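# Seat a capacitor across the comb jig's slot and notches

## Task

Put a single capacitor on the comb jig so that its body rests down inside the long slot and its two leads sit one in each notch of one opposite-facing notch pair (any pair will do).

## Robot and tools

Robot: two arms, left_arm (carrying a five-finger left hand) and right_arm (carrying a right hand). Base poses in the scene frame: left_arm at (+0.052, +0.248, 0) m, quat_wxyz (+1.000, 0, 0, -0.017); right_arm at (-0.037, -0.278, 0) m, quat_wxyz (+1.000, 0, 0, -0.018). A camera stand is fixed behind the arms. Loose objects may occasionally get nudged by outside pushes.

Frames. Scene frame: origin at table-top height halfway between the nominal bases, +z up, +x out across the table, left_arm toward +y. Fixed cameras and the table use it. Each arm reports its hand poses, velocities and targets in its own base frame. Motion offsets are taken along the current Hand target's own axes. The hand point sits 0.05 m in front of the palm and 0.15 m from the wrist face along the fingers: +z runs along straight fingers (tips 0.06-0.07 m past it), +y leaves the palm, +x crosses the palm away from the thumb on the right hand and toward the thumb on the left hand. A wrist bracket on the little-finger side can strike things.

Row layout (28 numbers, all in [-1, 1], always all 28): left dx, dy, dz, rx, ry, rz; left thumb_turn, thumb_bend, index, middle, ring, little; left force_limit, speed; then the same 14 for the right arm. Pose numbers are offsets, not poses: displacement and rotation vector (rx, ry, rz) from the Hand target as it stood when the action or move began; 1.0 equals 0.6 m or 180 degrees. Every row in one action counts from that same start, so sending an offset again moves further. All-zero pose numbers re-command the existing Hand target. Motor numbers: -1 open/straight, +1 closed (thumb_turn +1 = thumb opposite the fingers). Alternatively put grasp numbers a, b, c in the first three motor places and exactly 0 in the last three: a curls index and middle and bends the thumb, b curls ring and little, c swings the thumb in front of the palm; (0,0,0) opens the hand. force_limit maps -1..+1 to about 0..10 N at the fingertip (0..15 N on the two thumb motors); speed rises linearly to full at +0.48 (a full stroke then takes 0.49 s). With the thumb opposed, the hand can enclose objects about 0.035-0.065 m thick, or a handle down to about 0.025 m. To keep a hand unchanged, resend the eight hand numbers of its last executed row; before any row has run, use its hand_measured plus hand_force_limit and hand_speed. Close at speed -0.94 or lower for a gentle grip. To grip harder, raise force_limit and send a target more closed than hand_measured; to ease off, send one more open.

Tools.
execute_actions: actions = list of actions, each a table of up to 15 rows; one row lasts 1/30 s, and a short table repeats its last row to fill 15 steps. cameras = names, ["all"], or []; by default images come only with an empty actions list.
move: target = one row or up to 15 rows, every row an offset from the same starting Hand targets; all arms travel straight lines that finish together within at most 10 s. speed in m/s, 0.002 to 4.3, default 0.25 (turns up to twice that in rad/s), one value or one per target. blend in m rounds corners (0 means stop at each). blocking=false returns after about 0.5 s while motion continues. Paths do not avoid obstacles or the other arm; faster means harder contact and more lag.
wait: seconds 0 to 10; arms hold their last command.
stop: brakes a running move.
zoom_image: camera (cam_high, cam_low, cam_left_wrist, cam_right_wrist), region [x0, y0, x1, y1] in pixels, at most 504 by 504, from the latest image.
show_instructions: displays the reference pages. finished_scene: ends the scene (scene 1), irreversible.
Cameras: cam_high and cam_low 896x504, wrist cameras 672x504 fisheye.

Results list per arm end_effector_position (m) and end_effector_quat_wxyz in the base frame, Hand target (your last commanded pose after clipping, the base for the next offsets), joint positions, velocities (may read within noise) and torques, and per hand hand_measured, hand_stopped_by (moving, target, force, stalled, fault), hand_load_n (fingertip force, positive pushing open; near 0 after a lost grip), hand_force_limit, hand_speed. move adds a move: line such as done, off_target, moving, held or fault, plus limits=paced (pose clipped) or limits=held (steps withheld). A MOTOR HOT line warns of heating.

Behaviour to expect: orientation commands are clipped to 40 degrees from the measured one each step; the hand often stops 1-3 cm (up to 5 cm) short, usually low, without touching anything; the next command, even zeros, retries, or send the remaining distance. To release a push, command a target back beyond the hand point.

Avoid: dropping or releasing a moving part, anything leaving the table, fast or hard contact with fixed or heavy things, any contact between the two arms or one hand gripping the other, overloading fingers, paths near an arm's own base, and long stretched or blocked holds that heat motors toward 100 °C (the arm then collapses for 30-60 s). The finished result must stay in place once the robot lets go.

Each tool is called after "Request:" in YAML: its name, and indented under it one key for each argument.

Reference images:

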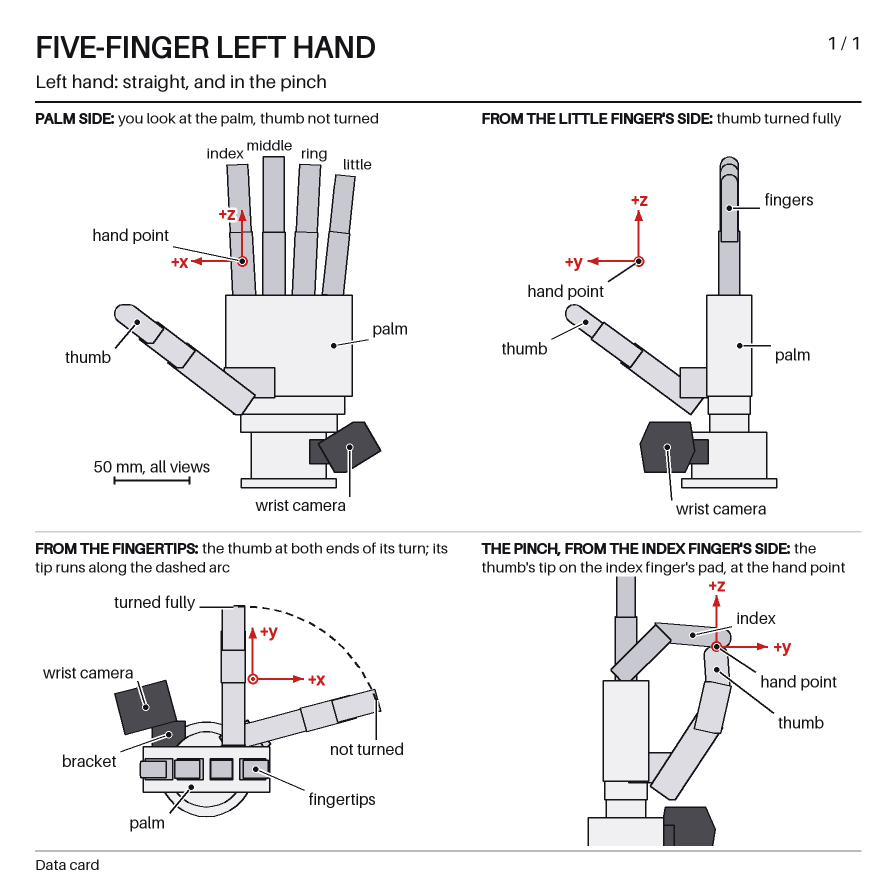

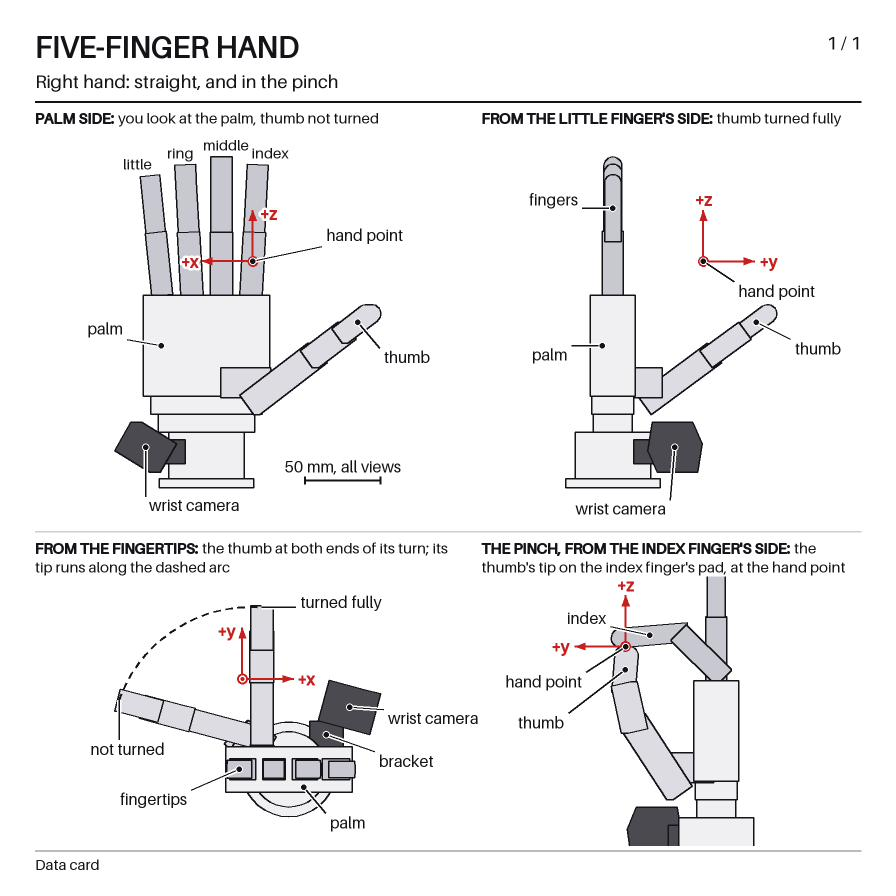

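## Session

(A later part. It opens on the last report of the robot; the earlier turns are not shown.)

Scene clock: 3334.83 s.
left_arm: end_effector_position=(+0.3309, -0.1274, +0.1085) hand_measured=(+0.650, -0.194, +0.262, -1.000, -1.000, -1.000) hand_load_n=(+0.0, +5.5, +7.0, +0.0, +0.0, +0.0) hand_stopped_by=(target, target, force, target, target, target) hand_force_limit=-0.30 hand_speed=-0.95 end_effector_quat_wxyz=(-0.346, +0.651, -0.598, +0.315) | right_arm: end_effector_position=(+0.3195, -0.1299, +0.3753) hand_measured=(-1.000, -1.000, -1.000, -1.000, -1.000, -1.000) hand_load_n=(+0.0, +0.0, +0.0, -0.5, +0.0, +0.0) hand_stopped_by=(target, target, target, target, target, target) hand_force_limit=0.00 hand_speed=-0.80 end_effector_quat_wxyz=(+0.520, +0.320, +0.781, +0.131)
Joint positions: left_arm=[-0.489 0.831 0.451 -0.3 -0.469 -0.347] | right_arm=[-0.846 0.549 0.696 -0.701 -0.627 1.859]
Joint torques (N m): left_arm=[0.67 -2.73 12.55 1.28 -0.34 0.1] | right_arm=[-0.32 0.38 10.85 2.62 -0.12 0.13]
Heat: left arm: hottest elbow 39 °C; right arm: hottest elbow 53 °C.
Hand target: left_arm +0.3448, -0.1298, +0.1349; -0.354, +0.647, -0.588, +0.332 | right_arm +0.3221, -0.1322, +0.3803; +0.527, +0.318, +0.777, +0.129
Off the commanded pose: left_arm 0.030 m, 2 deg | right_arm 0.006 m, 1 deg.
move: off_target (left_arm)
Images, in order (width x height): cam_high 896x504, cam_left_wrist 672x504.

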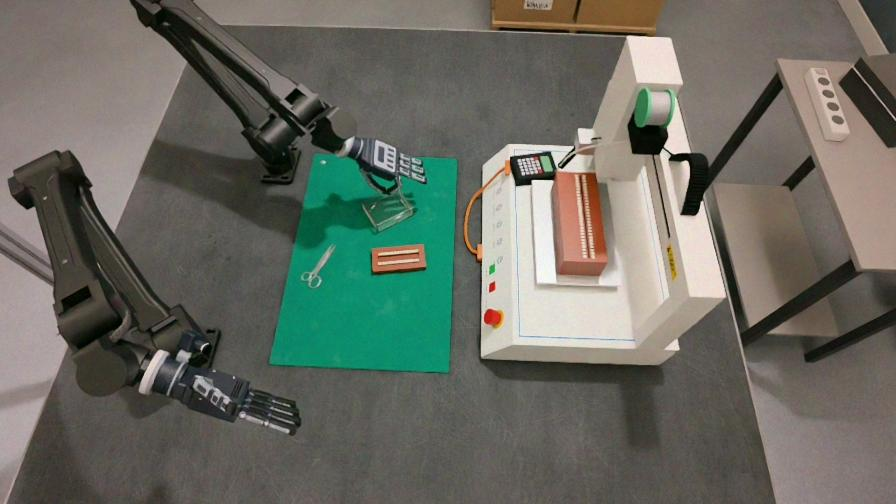

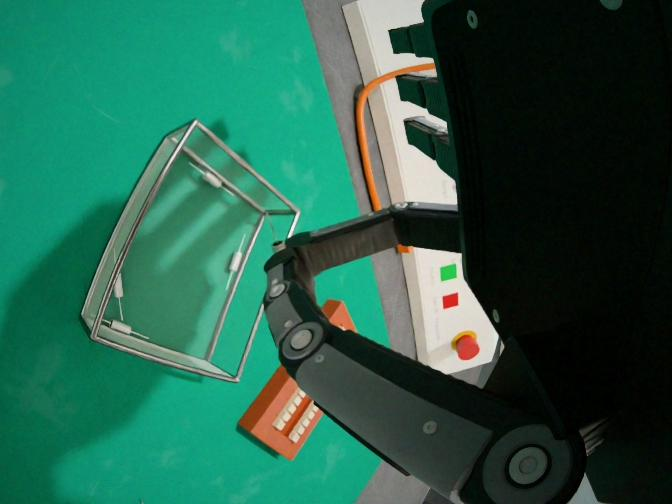

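Request:
move:
  target: [-0.0022,0.1549,0.0693,0,0,0,0.65,-0.19,0.28,-1,-1,-1,-0.3,-0.95, 0,0,0,0,0,0,-1,-1,-1,-1,-1,-1,0.0,-0.8]
  speed: 0.06
  cameras: ["cam_high","cam_left_wrist"]

Request:
zoom_image:
  camera: "cam_high"
  region: [370, 190, 405, 225]

Request:
zoom_image:
  camera: "cam_left_wrist"
  region: [180, 160, 360, 340]

Scene clock: 3409.93 s.
left_arm: end_effector_position=(+0.3319, -0.1266, +0.0368) hand_measured=(+0.650, -0.194, +0.262, -1.000, -1.000, -1.000) hand_load_n=(+0.0, +5.0, +7.0, -0.5, +0.0, +0.0) hand_stopped_by=(target, target, force, target, target, target) hand_force_limit=-0.30 hand_speed=-0.95 end_effector_quat_wxyz=(-0.357, +0.648, -0.587, +0.329) | right_arm: end_effector_position=(+0.3195, -0.1299, +0.3753) hand_measured=(-1.000, -1.000, -1.000, -1.000, -1.000, -1.000) hand_load_n=(+0.0, +0.0, +0.0, +0.0, +0.0, +0.0) hand_stopped_by=(target, target, target, target, target, target) hand_force_limit=0.00 hand_speed=-0.80 end_effector_quat_wxyz=(+0.520, +0.320, +0.781, +0.131)
Joint positions: left_arm=[-0.497 1.01 0.288 0.079 -0.489 -0.347] | right_arm=[-0.846 0.549 0.696 -0.701 -0.627 1.859]
Joint torques (N m): left_arm=[-1.67 -1.44 6.79 2.25 -0.5 -0.11] | right_arm=[-0.38 0.44 10.86 2.63 -0.12 0.13]
Heat: left arm: hottest elbow 44 °C; right arm: hottest elbow 53 °C.
Hand target: left_arm +0.3311, -0.1311, +0.0342; -0.354, +0.647, -0.588, +0.332 | right_arm +0.3221, -0.1322, +0.3803; +0.527, +0.318, +0.777, +0.129
Off the commanded pose: left_arm 0.005 m, 0 deg | right_arm 0.006 m, 1 deg.
move: done
Images, in order (width x height): cam_high 896x504, cam_left_wrist 672x504.

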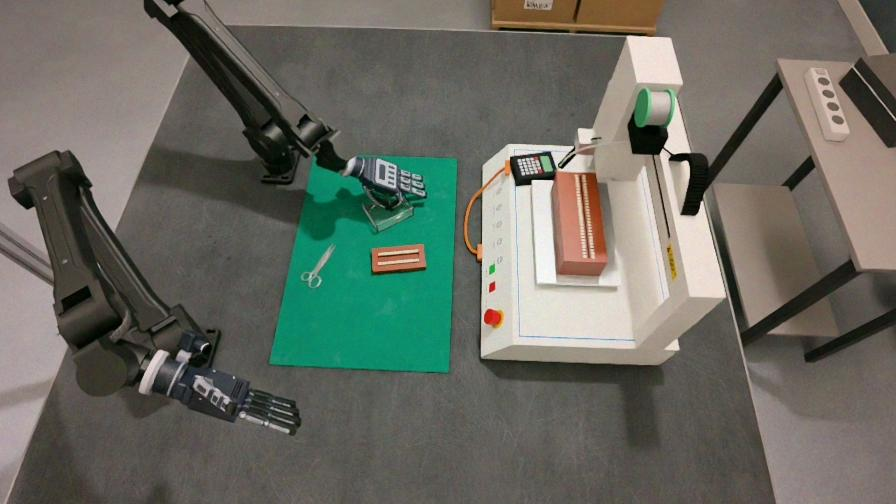

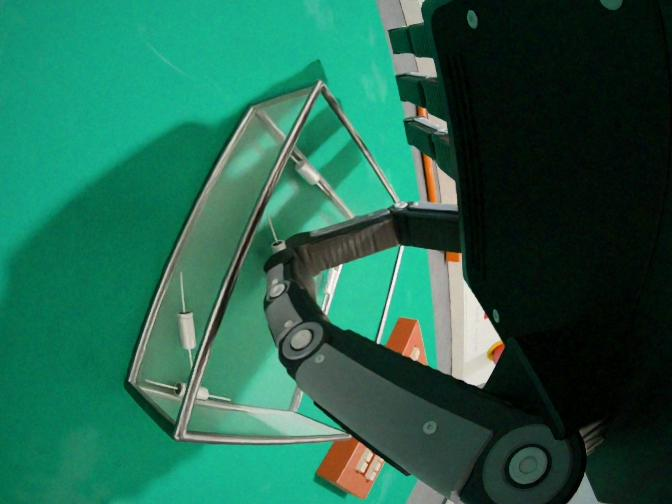

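Scaled by 14.400 from the camera's 896x504 image, which has a finer 1280x720 frame.

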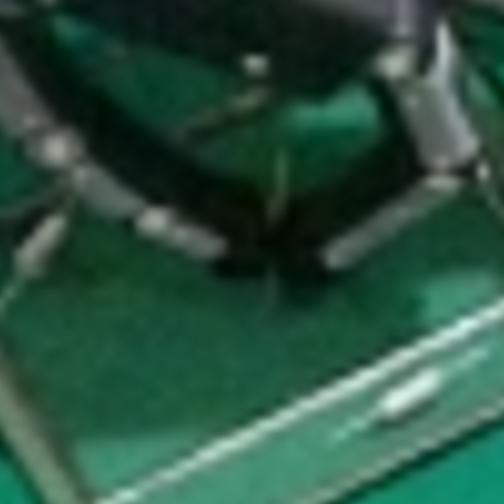

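Scaled by 2.800 from the camera's 672x504 image, which has a finer 960x720 frame.

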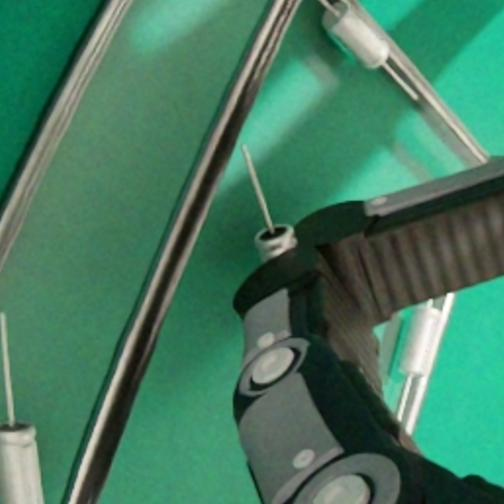

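Request:
move:
  target:
    - [0.0034,-0.1166,-0.0492,0,0,0,0.65,-0.19,0.28,-1,-1,-1,-0.3,-0.95, 0,0,0,0,0,0,-1,-1,-1,-1,-1,-1,0.0,-0.8]
    - [0.2454,-0.1043,0.0040,0,-0.0236,-0.0147,0.65,-0.19,0.28,-1,-1,-1,-0.3,-0.95, 0,0,0,0,0,0,-1,-1,-1,-1,-1,-1,0.0,-0.8]
  speed: 0.08
  cameras: ["cam_high","cam_left_wrist"]

Request:
zoom_image:
  camera: "cam_high"
  region: [365, 215, 435, 285]

Request:
zoom_image:
  camera: "cam_left_wrist"
  region: [150, 130, 450, 430]

Scene clock: 3445.70 s.
left_arm: end_effector_position=(+0.3700, -0.2580, +0.0770) hand_measured=(+0.650, -0.194, +0.262, -1.000, -1.000, -1.000) hand_load_n=(+0.0, +5.0, +7.0, +0.0, +0.0, +0.0) hand_stopped_by=(target, target, force, target, target, target) hand_force_limit=-0.30 hand_speed=-0.95 end_effector_quat_wxyz=(-0.371, +0.670, -0.566, +0.304) | right_arm: end_effector_position=(+0.3195, -0.1299, +0.3753) hand_measured=(-1.000, -1.000, -1.000, -1.000, -1.000, -1.000) hand_load_n=(+0.0, +0.0, +0.0, +0.0, +0.0, +0.0) hand_stopped_by=(target, target, target, target, target, target) hand_force_limit=0.00 hand_speed=-0.80 end_effector_quat_wxyz=(+0.520, +0.320, +0.781, +0.131)
Joint positions: left_arm=[-0.818 1.307 0.679 -0.243 -0.789 -0.686] | right_arm=[-0.846 0.549 0.696 -0.701 -0.627 1.859]
Joint torques (N m): left_arm=[-1.38 -6.24 10.85 1.05 -0.74 -0.18] | right_arm=[-0.38 0.38 10.84 2.62 -0.12 0.13]
Heat: left arm: hottest elbow 42 °C; right arm: hottest elbow 53 °C.
Hand target: left_arm +0.3788, -0.2740, +0.0877; -0.368, +0.672, -0.559, +0.316 | right_arm +0.3221, -0.1322, +0.3803; +0.527, +0.318, +0.777, +0.129
Off the commanded pose: left_arm 0.021 m, 2 deg | right_arm 0.006 m, 1 deg.
move: off_target (left_arm)
Images, in order (width x height): cam_high 896x504, cam_left_wrist 672x504.

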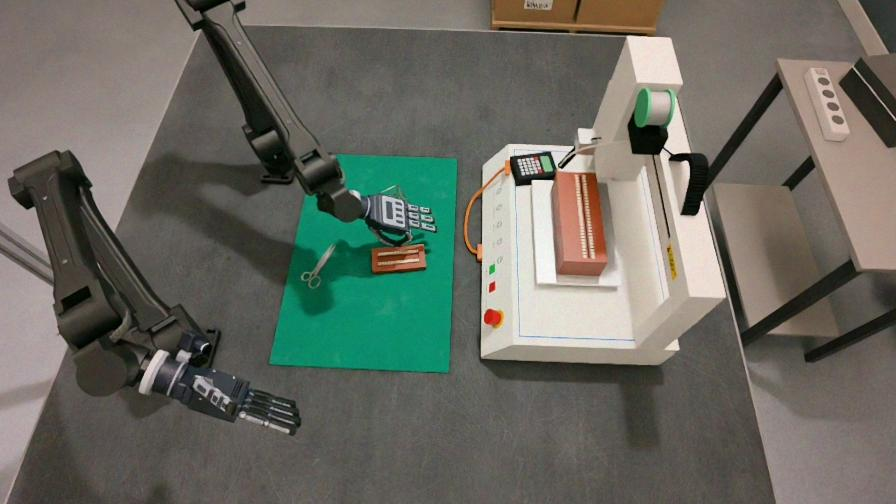

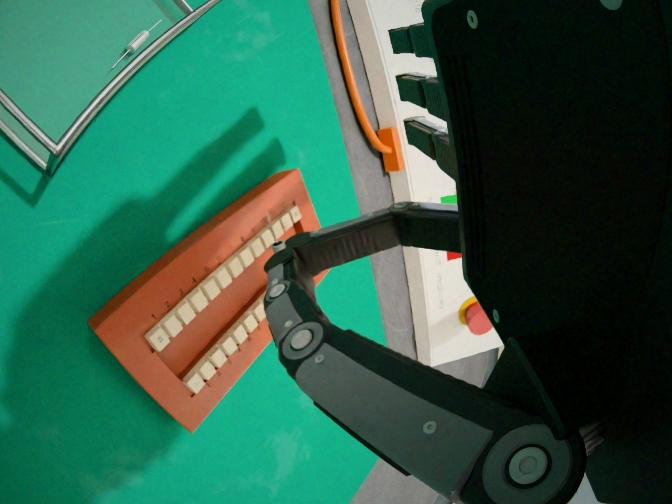

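Scaled by 7.200 from the camera's 896x504 image, which has a finer 1280x720 frame.

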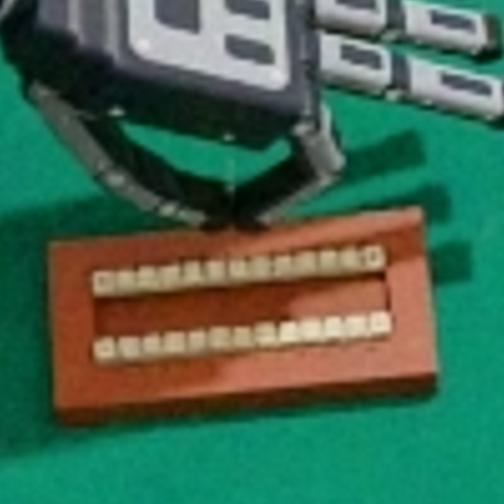

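Scaled by 1.680 from the camera's 672x504 image, which has a finer 960x720 frame.

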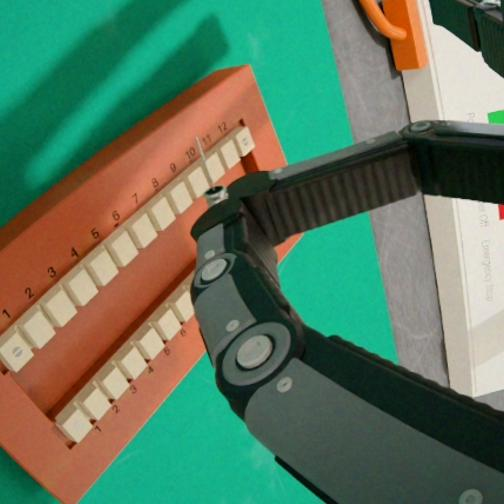

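Request:
move:
  target: [0.0260,0.0165,0.0048,0,0,0,0.65,-0.19,0.28,-1,-1,-1,-0.3,-0.95, 0,0,0,0,0,0,-1,-1,-1,-1,-1,-1,0.0,-0.8]
  speed: 0.06
  cameras: ["cam_high","cam_left_wrist"]

Request:
zoom_image:
  camera: "cam_high"
  region: [365, 215, 435, 285]

Request:
zoom_image:
  camera: "cam_left_wrist"
  region: [150, 130, 450, 430]

Scene clock: 3463.60 s.
left_arm: end_effector_position=(+0.3698, -0.2725, +0.0674) hand_measured=(+0.650, -0.194, +0.262, -1.000, -1.000, -1.000) hand_load_n=(+0.0, +5.0, +7.0, +0.0, +0.0, +0.0) hand_stopped_by=(target, target, force, target, target, target) hand_force_limit=-0.30 hand_speed=-0.95 end_effector_quat_wxyz=(-0.372, +0.670, -0.567, +0.301) | right_arm: end_effector_position=(+0.3195, -0.1299, +0.3753) hand_measured=(-1.000, -1.000, -1.000, -1.000, -1.000, -1.000) hand_load_n=(+0.0, -0.5, +0.0, +0.0, +0.0, +0.0) hand_stopped_by=(target, target, target, target, target, target) hand_force_limit=0.00 hand_speed=-0.80 end_effector_quat_wxyz=(+0.520, +0.320, +0.781, +0.131)
Joint positions: left_arm=[-0.847 1.359 0.702 -0.243 -0.808 -0.718] | right_arm=[-0.846 0.549 0.696 -0.701 -0.627 1.859]
Joint torques (N m): left_arm=[-1.49 -7.06 10.52 1.21 -0.76 -0.17] | right_arm=[-0.38 0.38 10.84 2.63 -0.12 0.13]
Heat: left arm: hottest elbow 44 °C; right arm: hottest elbow 53 °C.
Hand target: left_arm +0.3789, -0.2900, +0.0782; -0.368, +0.672, -0.559, +0.316 | right_arm +0.3221, -0.1322, +0.3803; +0.527, +0.318, +0.777, +0.129
Off the commanded pose: left_arm 0.022 m, 2 deg | right_arm 0.006 m, 1 deg.
move: off_target (left_arm)
Images, in order (width x height): cam_high 896x504, cam_left_wrist 672x504.

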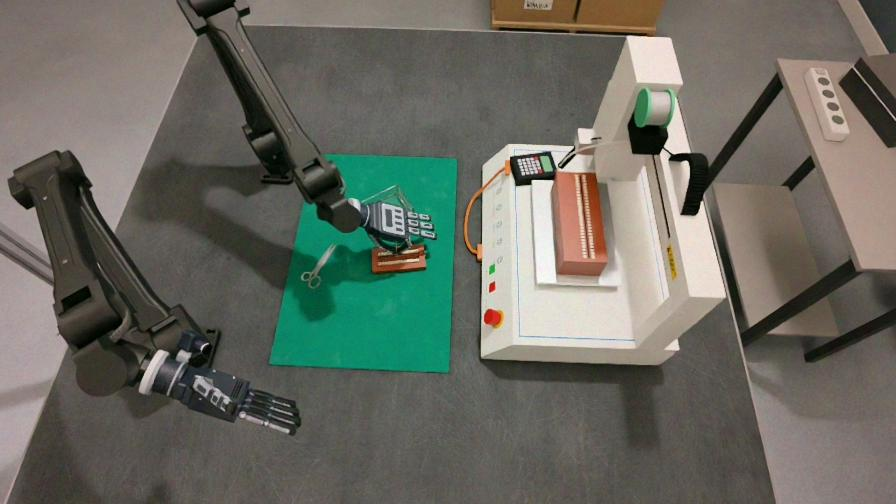

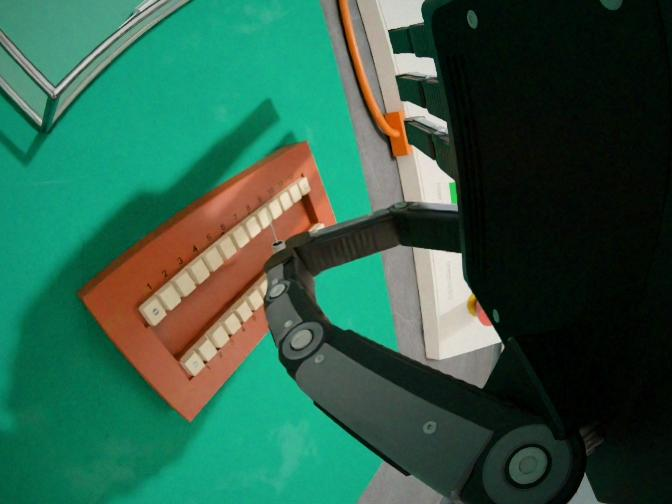

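Scaled by 7.200 from the camera's 896x504 image, which has a finer 1280x720 frame.

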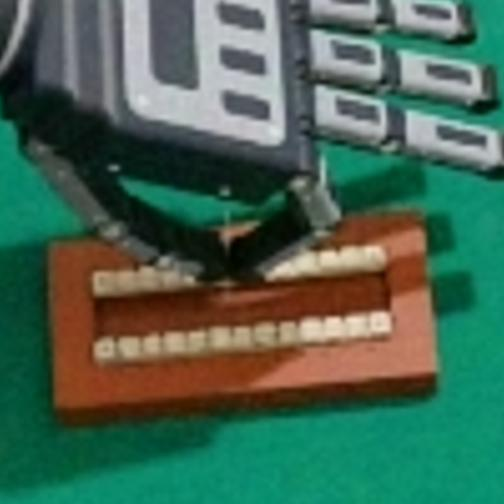

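Scaled by 1.680 from the camera's 672x504 image, which has a finer 960x720 frame.

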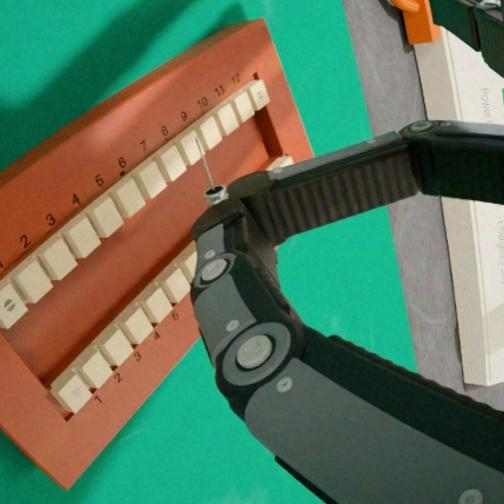

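Request:
zoom_image:
  camera: "cam_high"
  region: [384, 236, 412, 264]

Request:
zoom_image:
  camera: "cam_left_wrist"
  region: [225, 180, 325, 280]

Scaled by 18.000 from the camera's 896x504 image, which has a finer 1280x720 frame.

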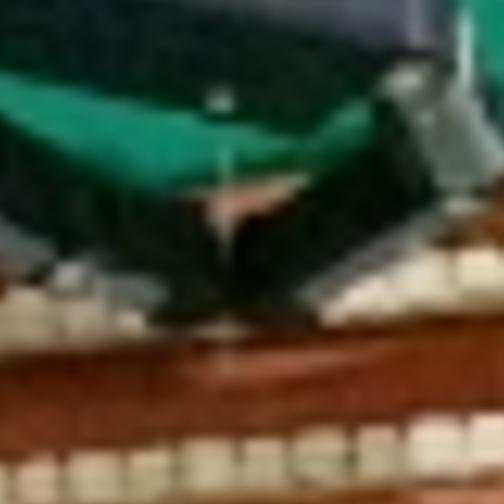

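Scaled by 5.040 from the camera's 672x504 image, which has a finer 960x720 frame.

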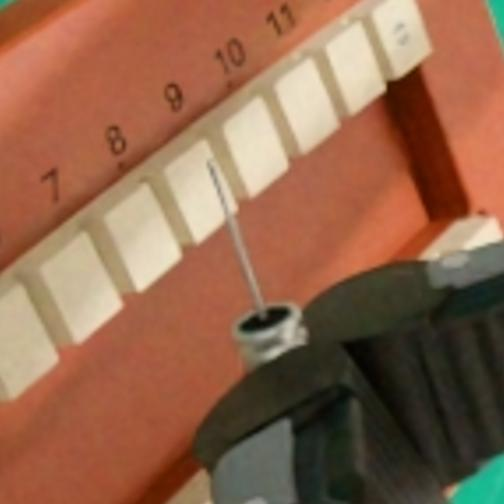

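Request:
move:
  target: [0.0093,0.0241,0.0120,0,-0.0118,-0.0074,0.65,-0.19,0.28,-1,-1,-1,-0.3,-0.95, 0,0,0,0,0,0,-1,-1,-1,-1,-1,-1,0.0,-0.8]
  speed: 0.04
  cameras: ["cam_high","cam_left_wrist"]

Request:
zoom_image:
  camera: "cam_high"
  region: [384, 236, 412, 264]

Request:
zoom_image:
  camera: "cam_left_wrist"
  region: [225, 180, 325, 280]

Request:
zoom_image:
  camera: "cam_high"
  region: [365, 215, 435, 285]

Scene clock: 3533.10 s.
left_arm: end_effector_position=(+0.3711, -0.2794, +0.0537) hand_measured=(+0.650, -0.194, +0.262, -1.000, -1.000, -1.000) hand_load_n=(+0.0, +5.0, +7.0, +0.0, -0.5, +0.0) hand_stopped_by=(target, target, force, target, target, target) hand_force_limit=-0.30 hand_speed=-0.95 end_effector_quat_wxyz=(-0.379, +0.683, -0.550, +0.297) | right_arm: end_effector_position=(+0.3195, -0.1299, +0.3753) hand_measured=(-1.000, -1.000, -1.000, -1.000, -1.000, -1.000) hand_load_n=(+0.0, +0.0, +0.5, +0.0, +0.0, +0.0) hand_stopped_by=(target, target, target, target, target, target) hand_force_limit=0.00 hand_speed=-0.80 end_effector_quat_wxyz=(+0.520, +0.320, +0.781, +0.131)
Joint positions: left_arm=[-0.868 1.417 0.718 -0.249 -0.848 -0.795] | right_arm=[-0.846 0.549 0.696 -0.701 -0.627 1.859]
Joint torques (N m): left_arm=[-1.38 -7.53 10.11 0.9 -0.79 -0.17] | right_arm=[-0.38 0.38 10.86 2.63 -0.12 0.13]
Heat: left arm: hottest elbow 46 °C; right arm: hottest elbow 54 °C.
Hand target: left_arm +0.3784, -0.2959, +0.0622; -0.375, +0.685, -0.544, +0.308 | right_arm +0.3221, -0.1322, +0.3803; +0.527, +0.318, +0.777, +0.129
Off the commanded pose: left_arm 0.020 m, 1 deg | right_arm 0.006 m, 1 deg.
move: off_target (left_arm)
Images, in order (width x height): cam_high 896x504, cam_left_wrist 672x504.

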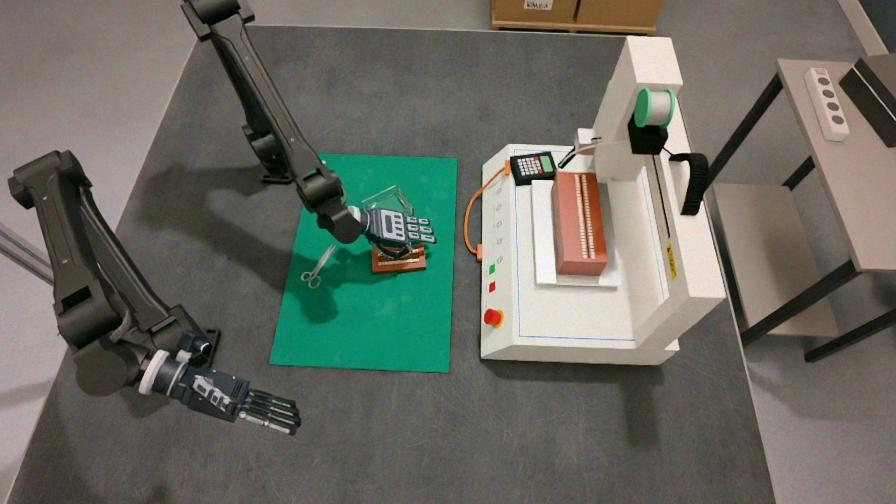

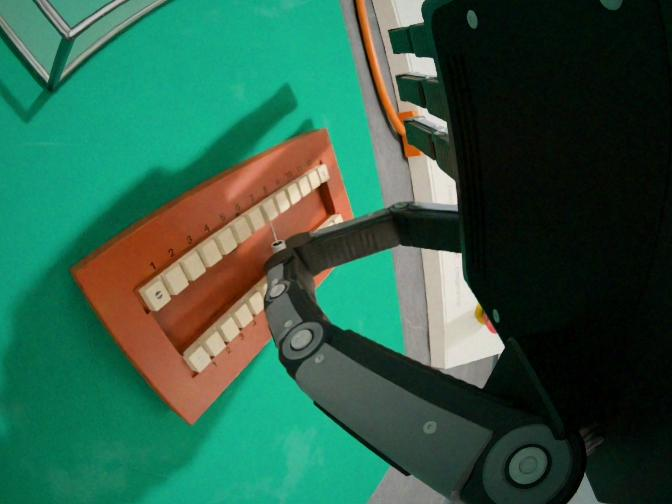

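Scaled by 18.000 from the camera's 896x504 image, which has a finer 1280x720 frame.

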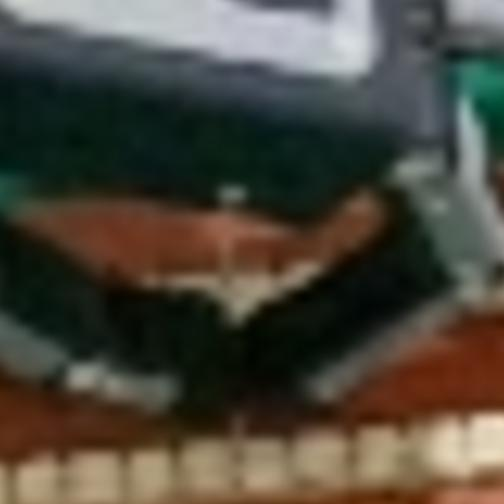

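Scaled by 5.040 from the camera's 672x504 image, which has a finer 960x720 frame.

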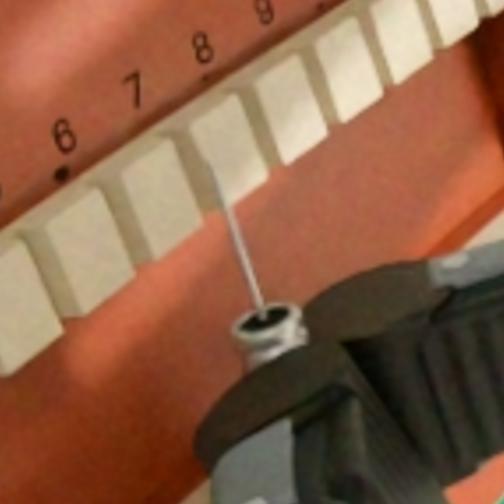

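Scaled by 7.200 from the camera's 896x504 image, which has a finer 1280x720 frame.

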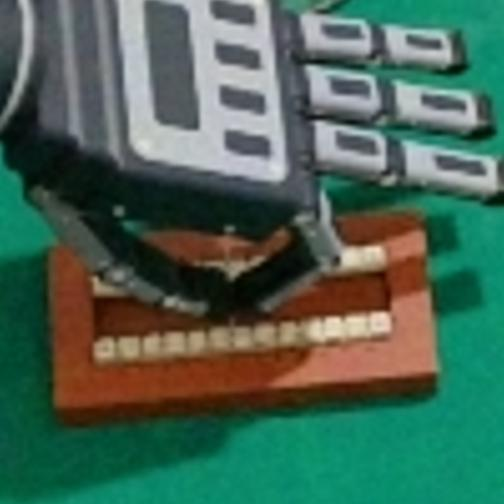

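Request:
zoom_image:
  camera: "cam_high"
  region: [389, 244, 405, 264]

Request:
zoom_image:
  camera: "cam_left_wrist"
  region: [215, 170, 295, 250]

Scaled by 25.200 from the camera's 896x504 image, which has a finer 1280x720 frame.

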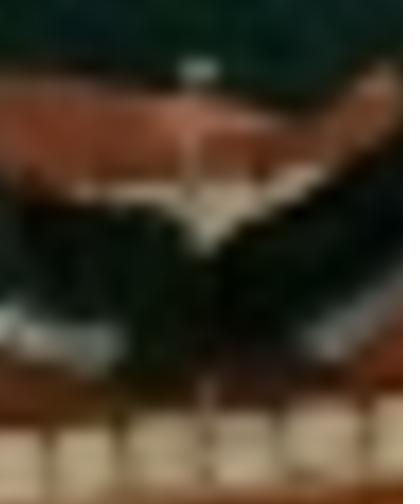

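Scaled by 6.300 from the camera's 672x504 image, which has a finer 960x720 frame.

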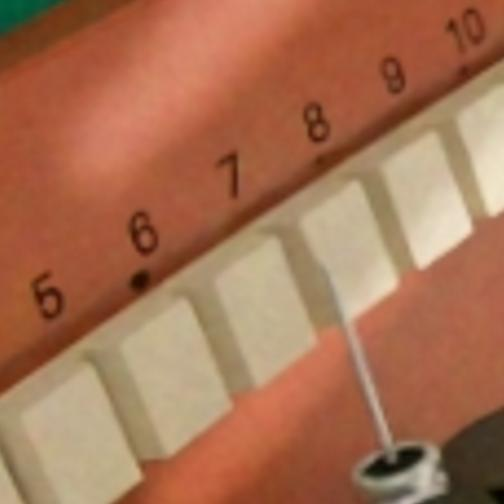

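Request:
move:
  target: [0.0018,0.0135,0.0035,0,-0.0094,-0.0059,0.65,-0.19,0.28,-1,-1,-1,-0.3,-0.95, 0,0,0,0,0,0,-1,-1,-1,-1,-1,-1,0.0,-0.8]
  speed: 0.03
  cameras: ["cam_high","cam_left_wrist"]

Request:
zoom_image:
  camera: "cam_high"
  region: [389, 244, 405, 264]

Request:
zoom_image:
  camera: "cam_left_wrist"
  region: [215, 170, 295, 250]

Scene clock: 3586.33 s.
left_arm: end_effector_position=(+0.3697, -0.2808, +0.0476) hand_measured=(+0.650, -0.194, +0.262, -1.000, -1.000, -1.000) hand_load_n=(+0.0, +5.5, +7.0, +0.0, +0.0, +0.0) hand_stopped_by=(target, target, force, target, target, target) hand_force_limit=-0.30 hand_speed=-0.95 end_effector_quat_wxyz=(-0.384, +0.693, -0.537, +0.291) | right_arm: end_effector_position=(+0.3195, -0.1299, +0.3753) hand_measured=(-1.000, -1.000, -1.000, -1.000, -1.000, -1.000) hand_load_n=(+0.0, +0.0, +0.0, +0.0, +0.0, +0.0) hand_stopped_by=(target, target, target, target, target, target) hand_force_limit=0.00 hand_speed=-0.80 end_effector_quat_wxyz=(+0.520, +0.320, +0.781, +0.131)
Joint positions: left_arm=[-0.882 1.443 0.729 -0.28 -0.878 -0.857] | right_arm=[-0.846 0.549 0.696 -0.701 -0.627 1.859]
Joint torques (N m): left_arm=[-1.73 -7.65 9.91 0.83 -0.79 -0.18] | right_arm=[-0.44 0.38 10.85 2.62 -0.12 0.13]
Heat: left arm: hottest elbow 45 °C; right arm: hottest elbow 54 °C.
Hand target: left_arm +0.3762, -0.2977, +0.0542; -0.380, +0.694, -0.533, +0.301 | right_arm +0.3221, -0.1322, +0.3803; +0.527, +0.318, +0.777, +0.129
Off the commanded pose: left_arm 0.019 m, 1 deg | right_arm 0.006 m, 1 deg.
move: off_target (left_arm)
Images, in order (width x height): cam_high 896x504, cam_left_wrist 672x504.

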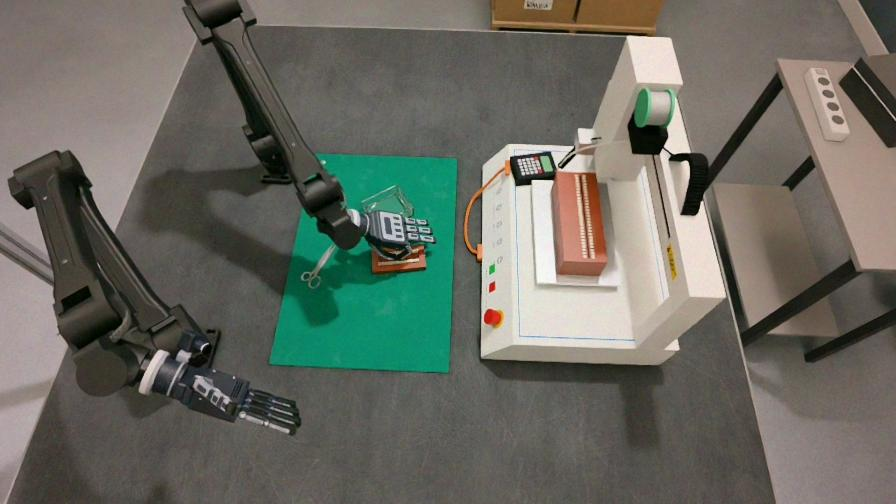

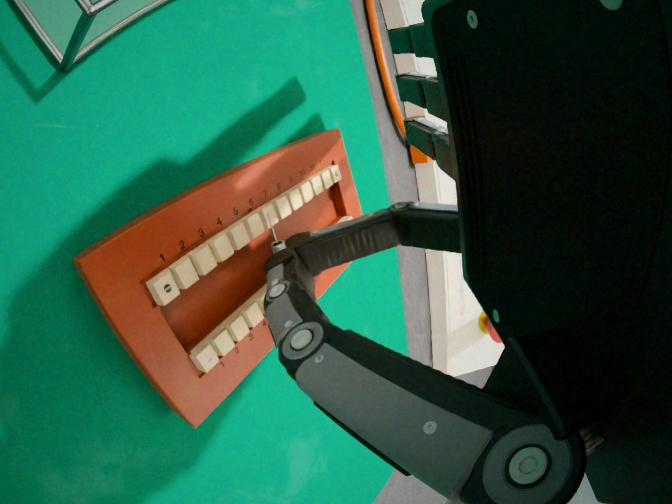

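Scaled by 25.200 from the camera's 896x504 image, which has a finer 1280x720 frame.

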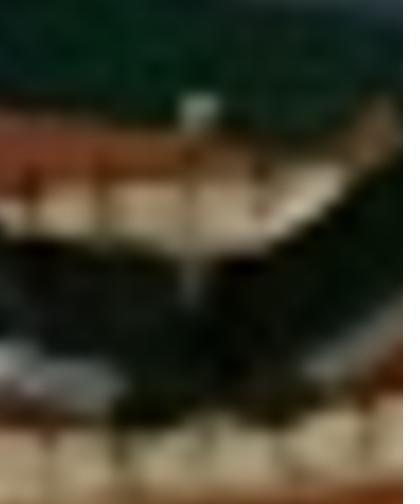

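Scaled by 6.300 from the camera's 672x504 image, which has a finer 960x720 frame.

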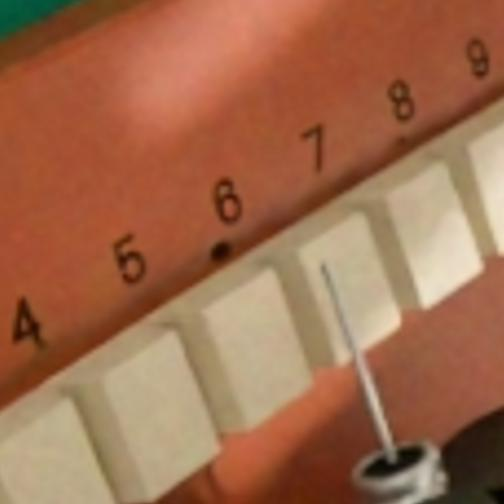

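Request:
move:
  target: [0.0001,0.0099,0.0047,0,0,0,0.65,-0.19,0.28,-1,-1,-1,-0.3,-0.95, 0,0,0,0,0,0,-1,-1,-1,-1,-1,-1,0.0,-0.8]
  speed: 0.03
  cameras: ["cam_high","cam_left_wrist"]

Request:
zoom_image:
  camera: "cam_high"
  region: [389, 244, 405, 264]

Request:
zoom_image:
  camera: "cam_left_wrist"
  region: [215, 170, 295, 250]

Scene clock: 3611.90 s.
left_arm: end_effector_position=(+0.3698, -0.2806, +0.0470) hand_measured=(+0.650, -0.194, +0.262, -1.000, -1.000, -1.000) hand_load_n=(+0.0, +5.5, +6.0, +0.0, +0.0, +0.0) hand_stopped_by=(target, target, force, target, target, target) hand_force_limit=-0.30 hand_speed=-0.95 end_effector_quat_wxyz=(-0.386, +0.693, -0.535, +0.291) | right_arm: end_effector_position=(+0.3195, -0.1299, +0.3753) hand_measured=(-1.000, -1.000, -1.000, -1.000, -1.000, -1.000) hand_load_n=(+0.0, +0.0, +0.0, +0.0, +0.0, +0.0) hand_stopped_by=(target, target, target, target, target, target) hand_force_limit=0.00 hand_speed=-0.80 end_effector_quat_wxyz=(+0.520, +0.320, +0.781, +0.131)
Joint positions: left_arm=[-0.884 1.446 0.729 -0.28 -0.884 -0.862] | right_arm=[-0.846 0.549 0.696 -0.701 -0.627 1.859]
Joint torques (N m): left_arm=[-1.55 -6.77 9.25 1.52 -0.59 -0.17] | right_arm=[-0.32 0.32 10.84 2.65 -0.12 0.13]
Heat: left arm: hottest elbow 45 °C; right arm: hottest elbow 54 °C.
Hand target: left_arm +0.3756, -0.2979, +0.0478; -0.380, +0.694, -0.533, +0.301 | right_arm +0.3221, -0.1322, +0.3803; +0.527, +0.318, +0.777, +0.129
Off the commanded pose: left_arm 0.018 m, 1 deg | right_arm 0.006 m, 1 deg.
move: off_target (left_arm)
Images, in order (width x height): cam_high 896x504, cam_left_wrist 672x504.

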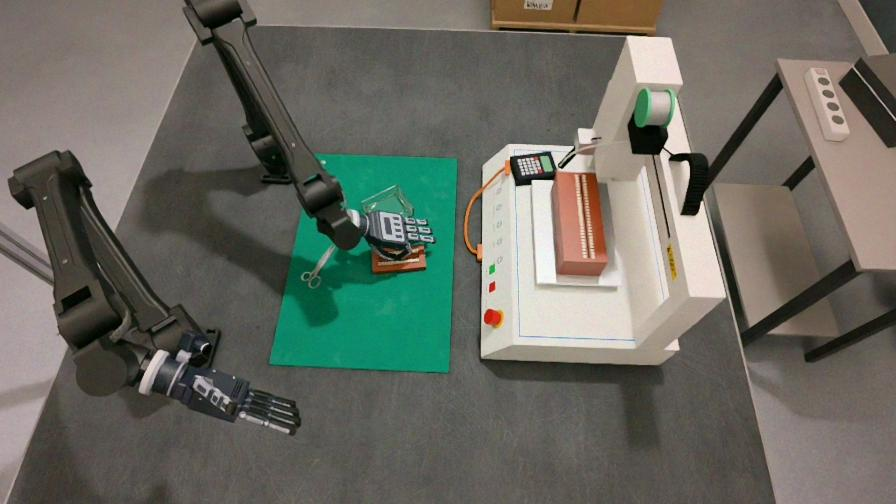

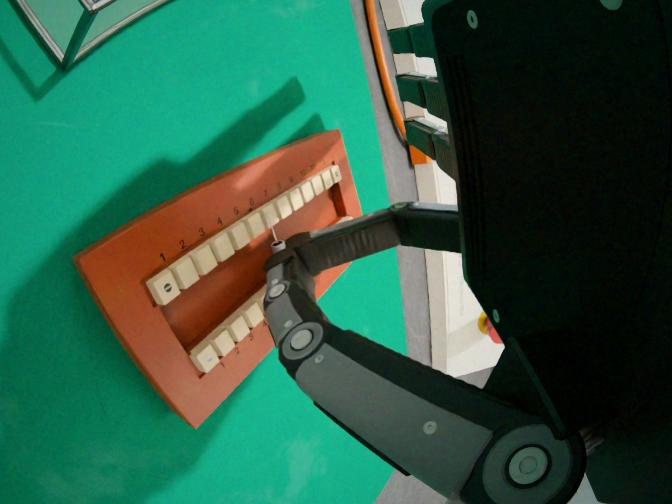

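Scaled by 25.200 from the camera's 896x504 image, which has a finer 1280x720 frame.

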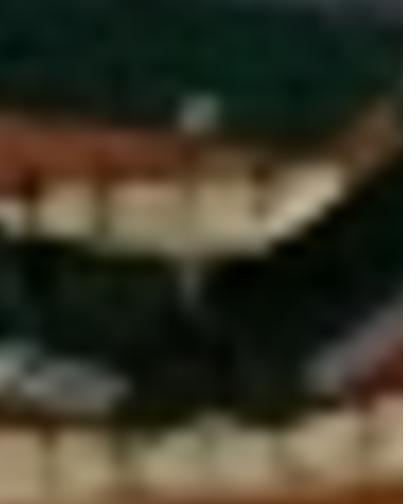

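Scaled by 6.300 from the camera's 672x504 image, which has a finer 960x720 frame.

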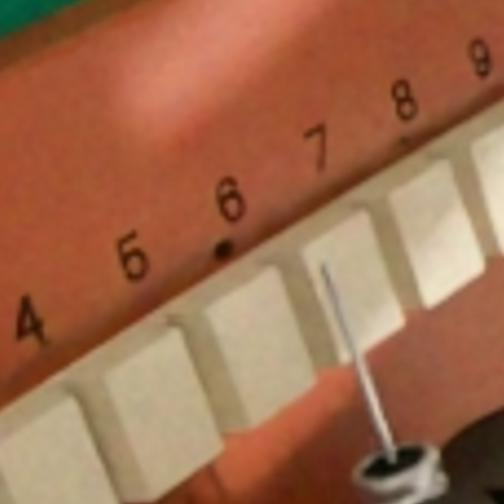

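Request:
wait:
  seconds: 0.1
  cameras: ["cam_low","cam_high","cam_left_wrist","cam_right_wrist"]

Scene clock: 3625.73 s.
left_arm: end_effector_position=(+0.3697, -0.2807, +0.0470) hand_measured=(+0.650, -0.194, +0.262, -1.000, -1.000, -1.000) hand_load_n=(+0.5, +5.5, +6.0, +0.0, +0.0, +0.0) hand_stopped_by=(target, target, force, target, target, target) hand_force_limit=-0.30 hand_speed=-0.95 end_effector_quat_wxyz=(-0.386, +0.693, -0.535, +0.291) | right_arm: end_effector_position=(+0.3195, -0.1299, +0.3753) hand_measured=(-1.000, -1.000, -1.000, -1.000, -1.000, -1.000) hand_load_n=(+0.0, +0.0, +0.0, +0.0, +0.0, +0.0) hand_stopped_by=(target, target, target, target, target, target) hand_force_limit=0.00 hand_speed=-0.80 end_effector_quat_wxyz=(+0.520, +0.320, +0.781, +0.131)
Joint positions: left_arm=[-0.884 1.446 0.729 -0.28 -0.884 -0.863] | right_arm=[-0.846 0.549 0.696 -0.701 -0.627 1.859]
Joint torques (N m): left_arm=[-1.49 -6.83 9.26 1.47 -0.6 -0.16] | right_arm=[-0.38 0.38 10.86 2.65 -0.12 0.13]
Heat: left arm: hottest elbow 45 °C; right arm: hottest elbow 54 °C.
Hand target: left_arm +0.3755, -0.2980, +0.0478; -0.380, +0.694, -0.533, +0.301 | right_arm +0.3221, -0.1322, +0.3803; +0.527, +0.318, +0.777, +0.129
Off the commanded pose: left_arm 0.018 m, 1 deg | right_arm 0.006 m, 1 deg.
wait: 0.10 s; at rest from the start

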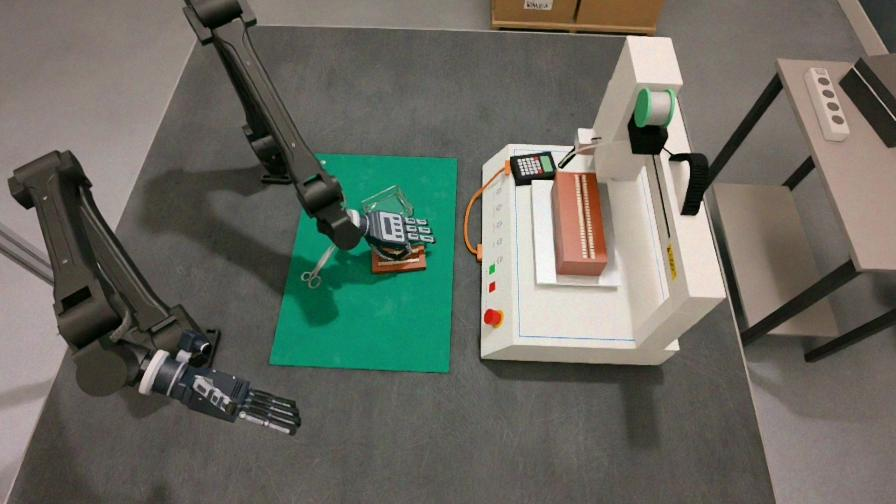

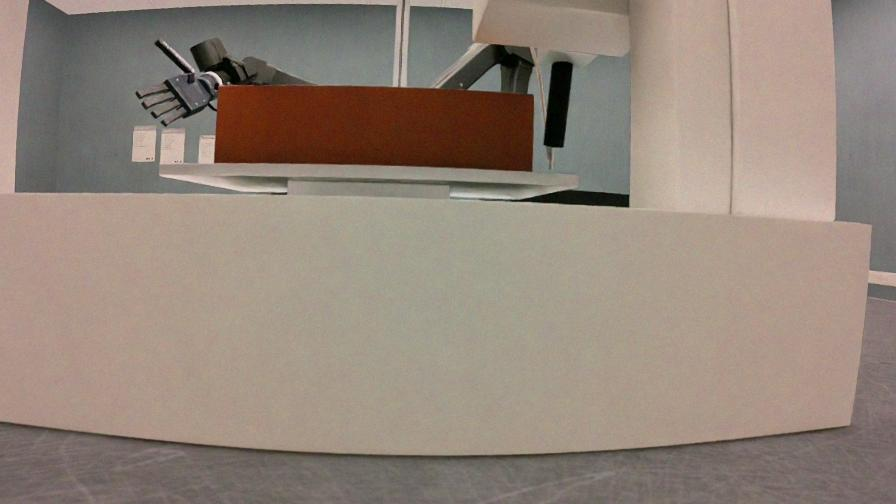

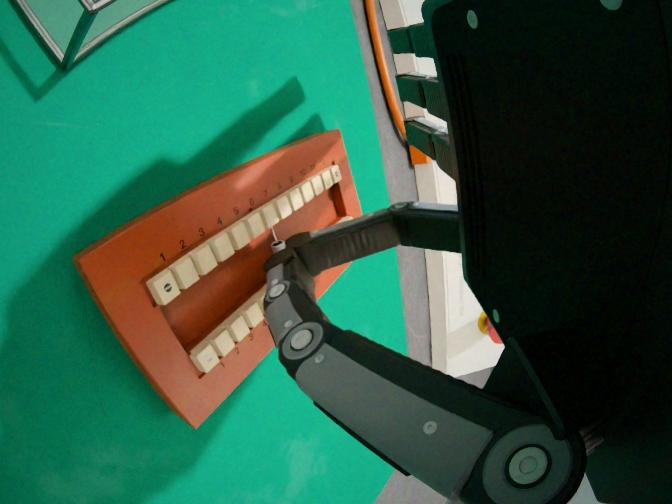

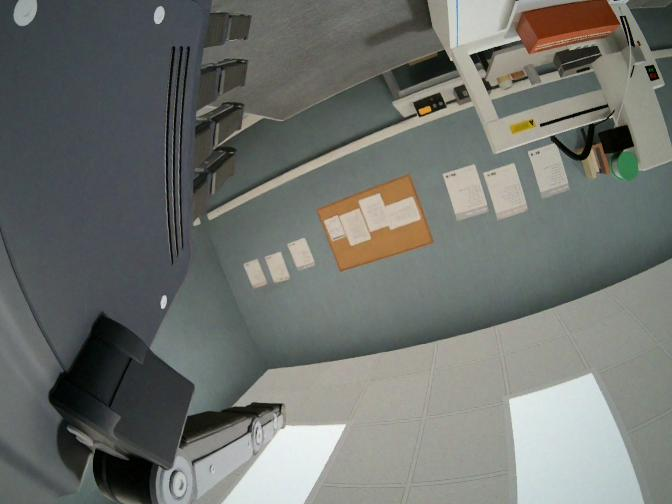

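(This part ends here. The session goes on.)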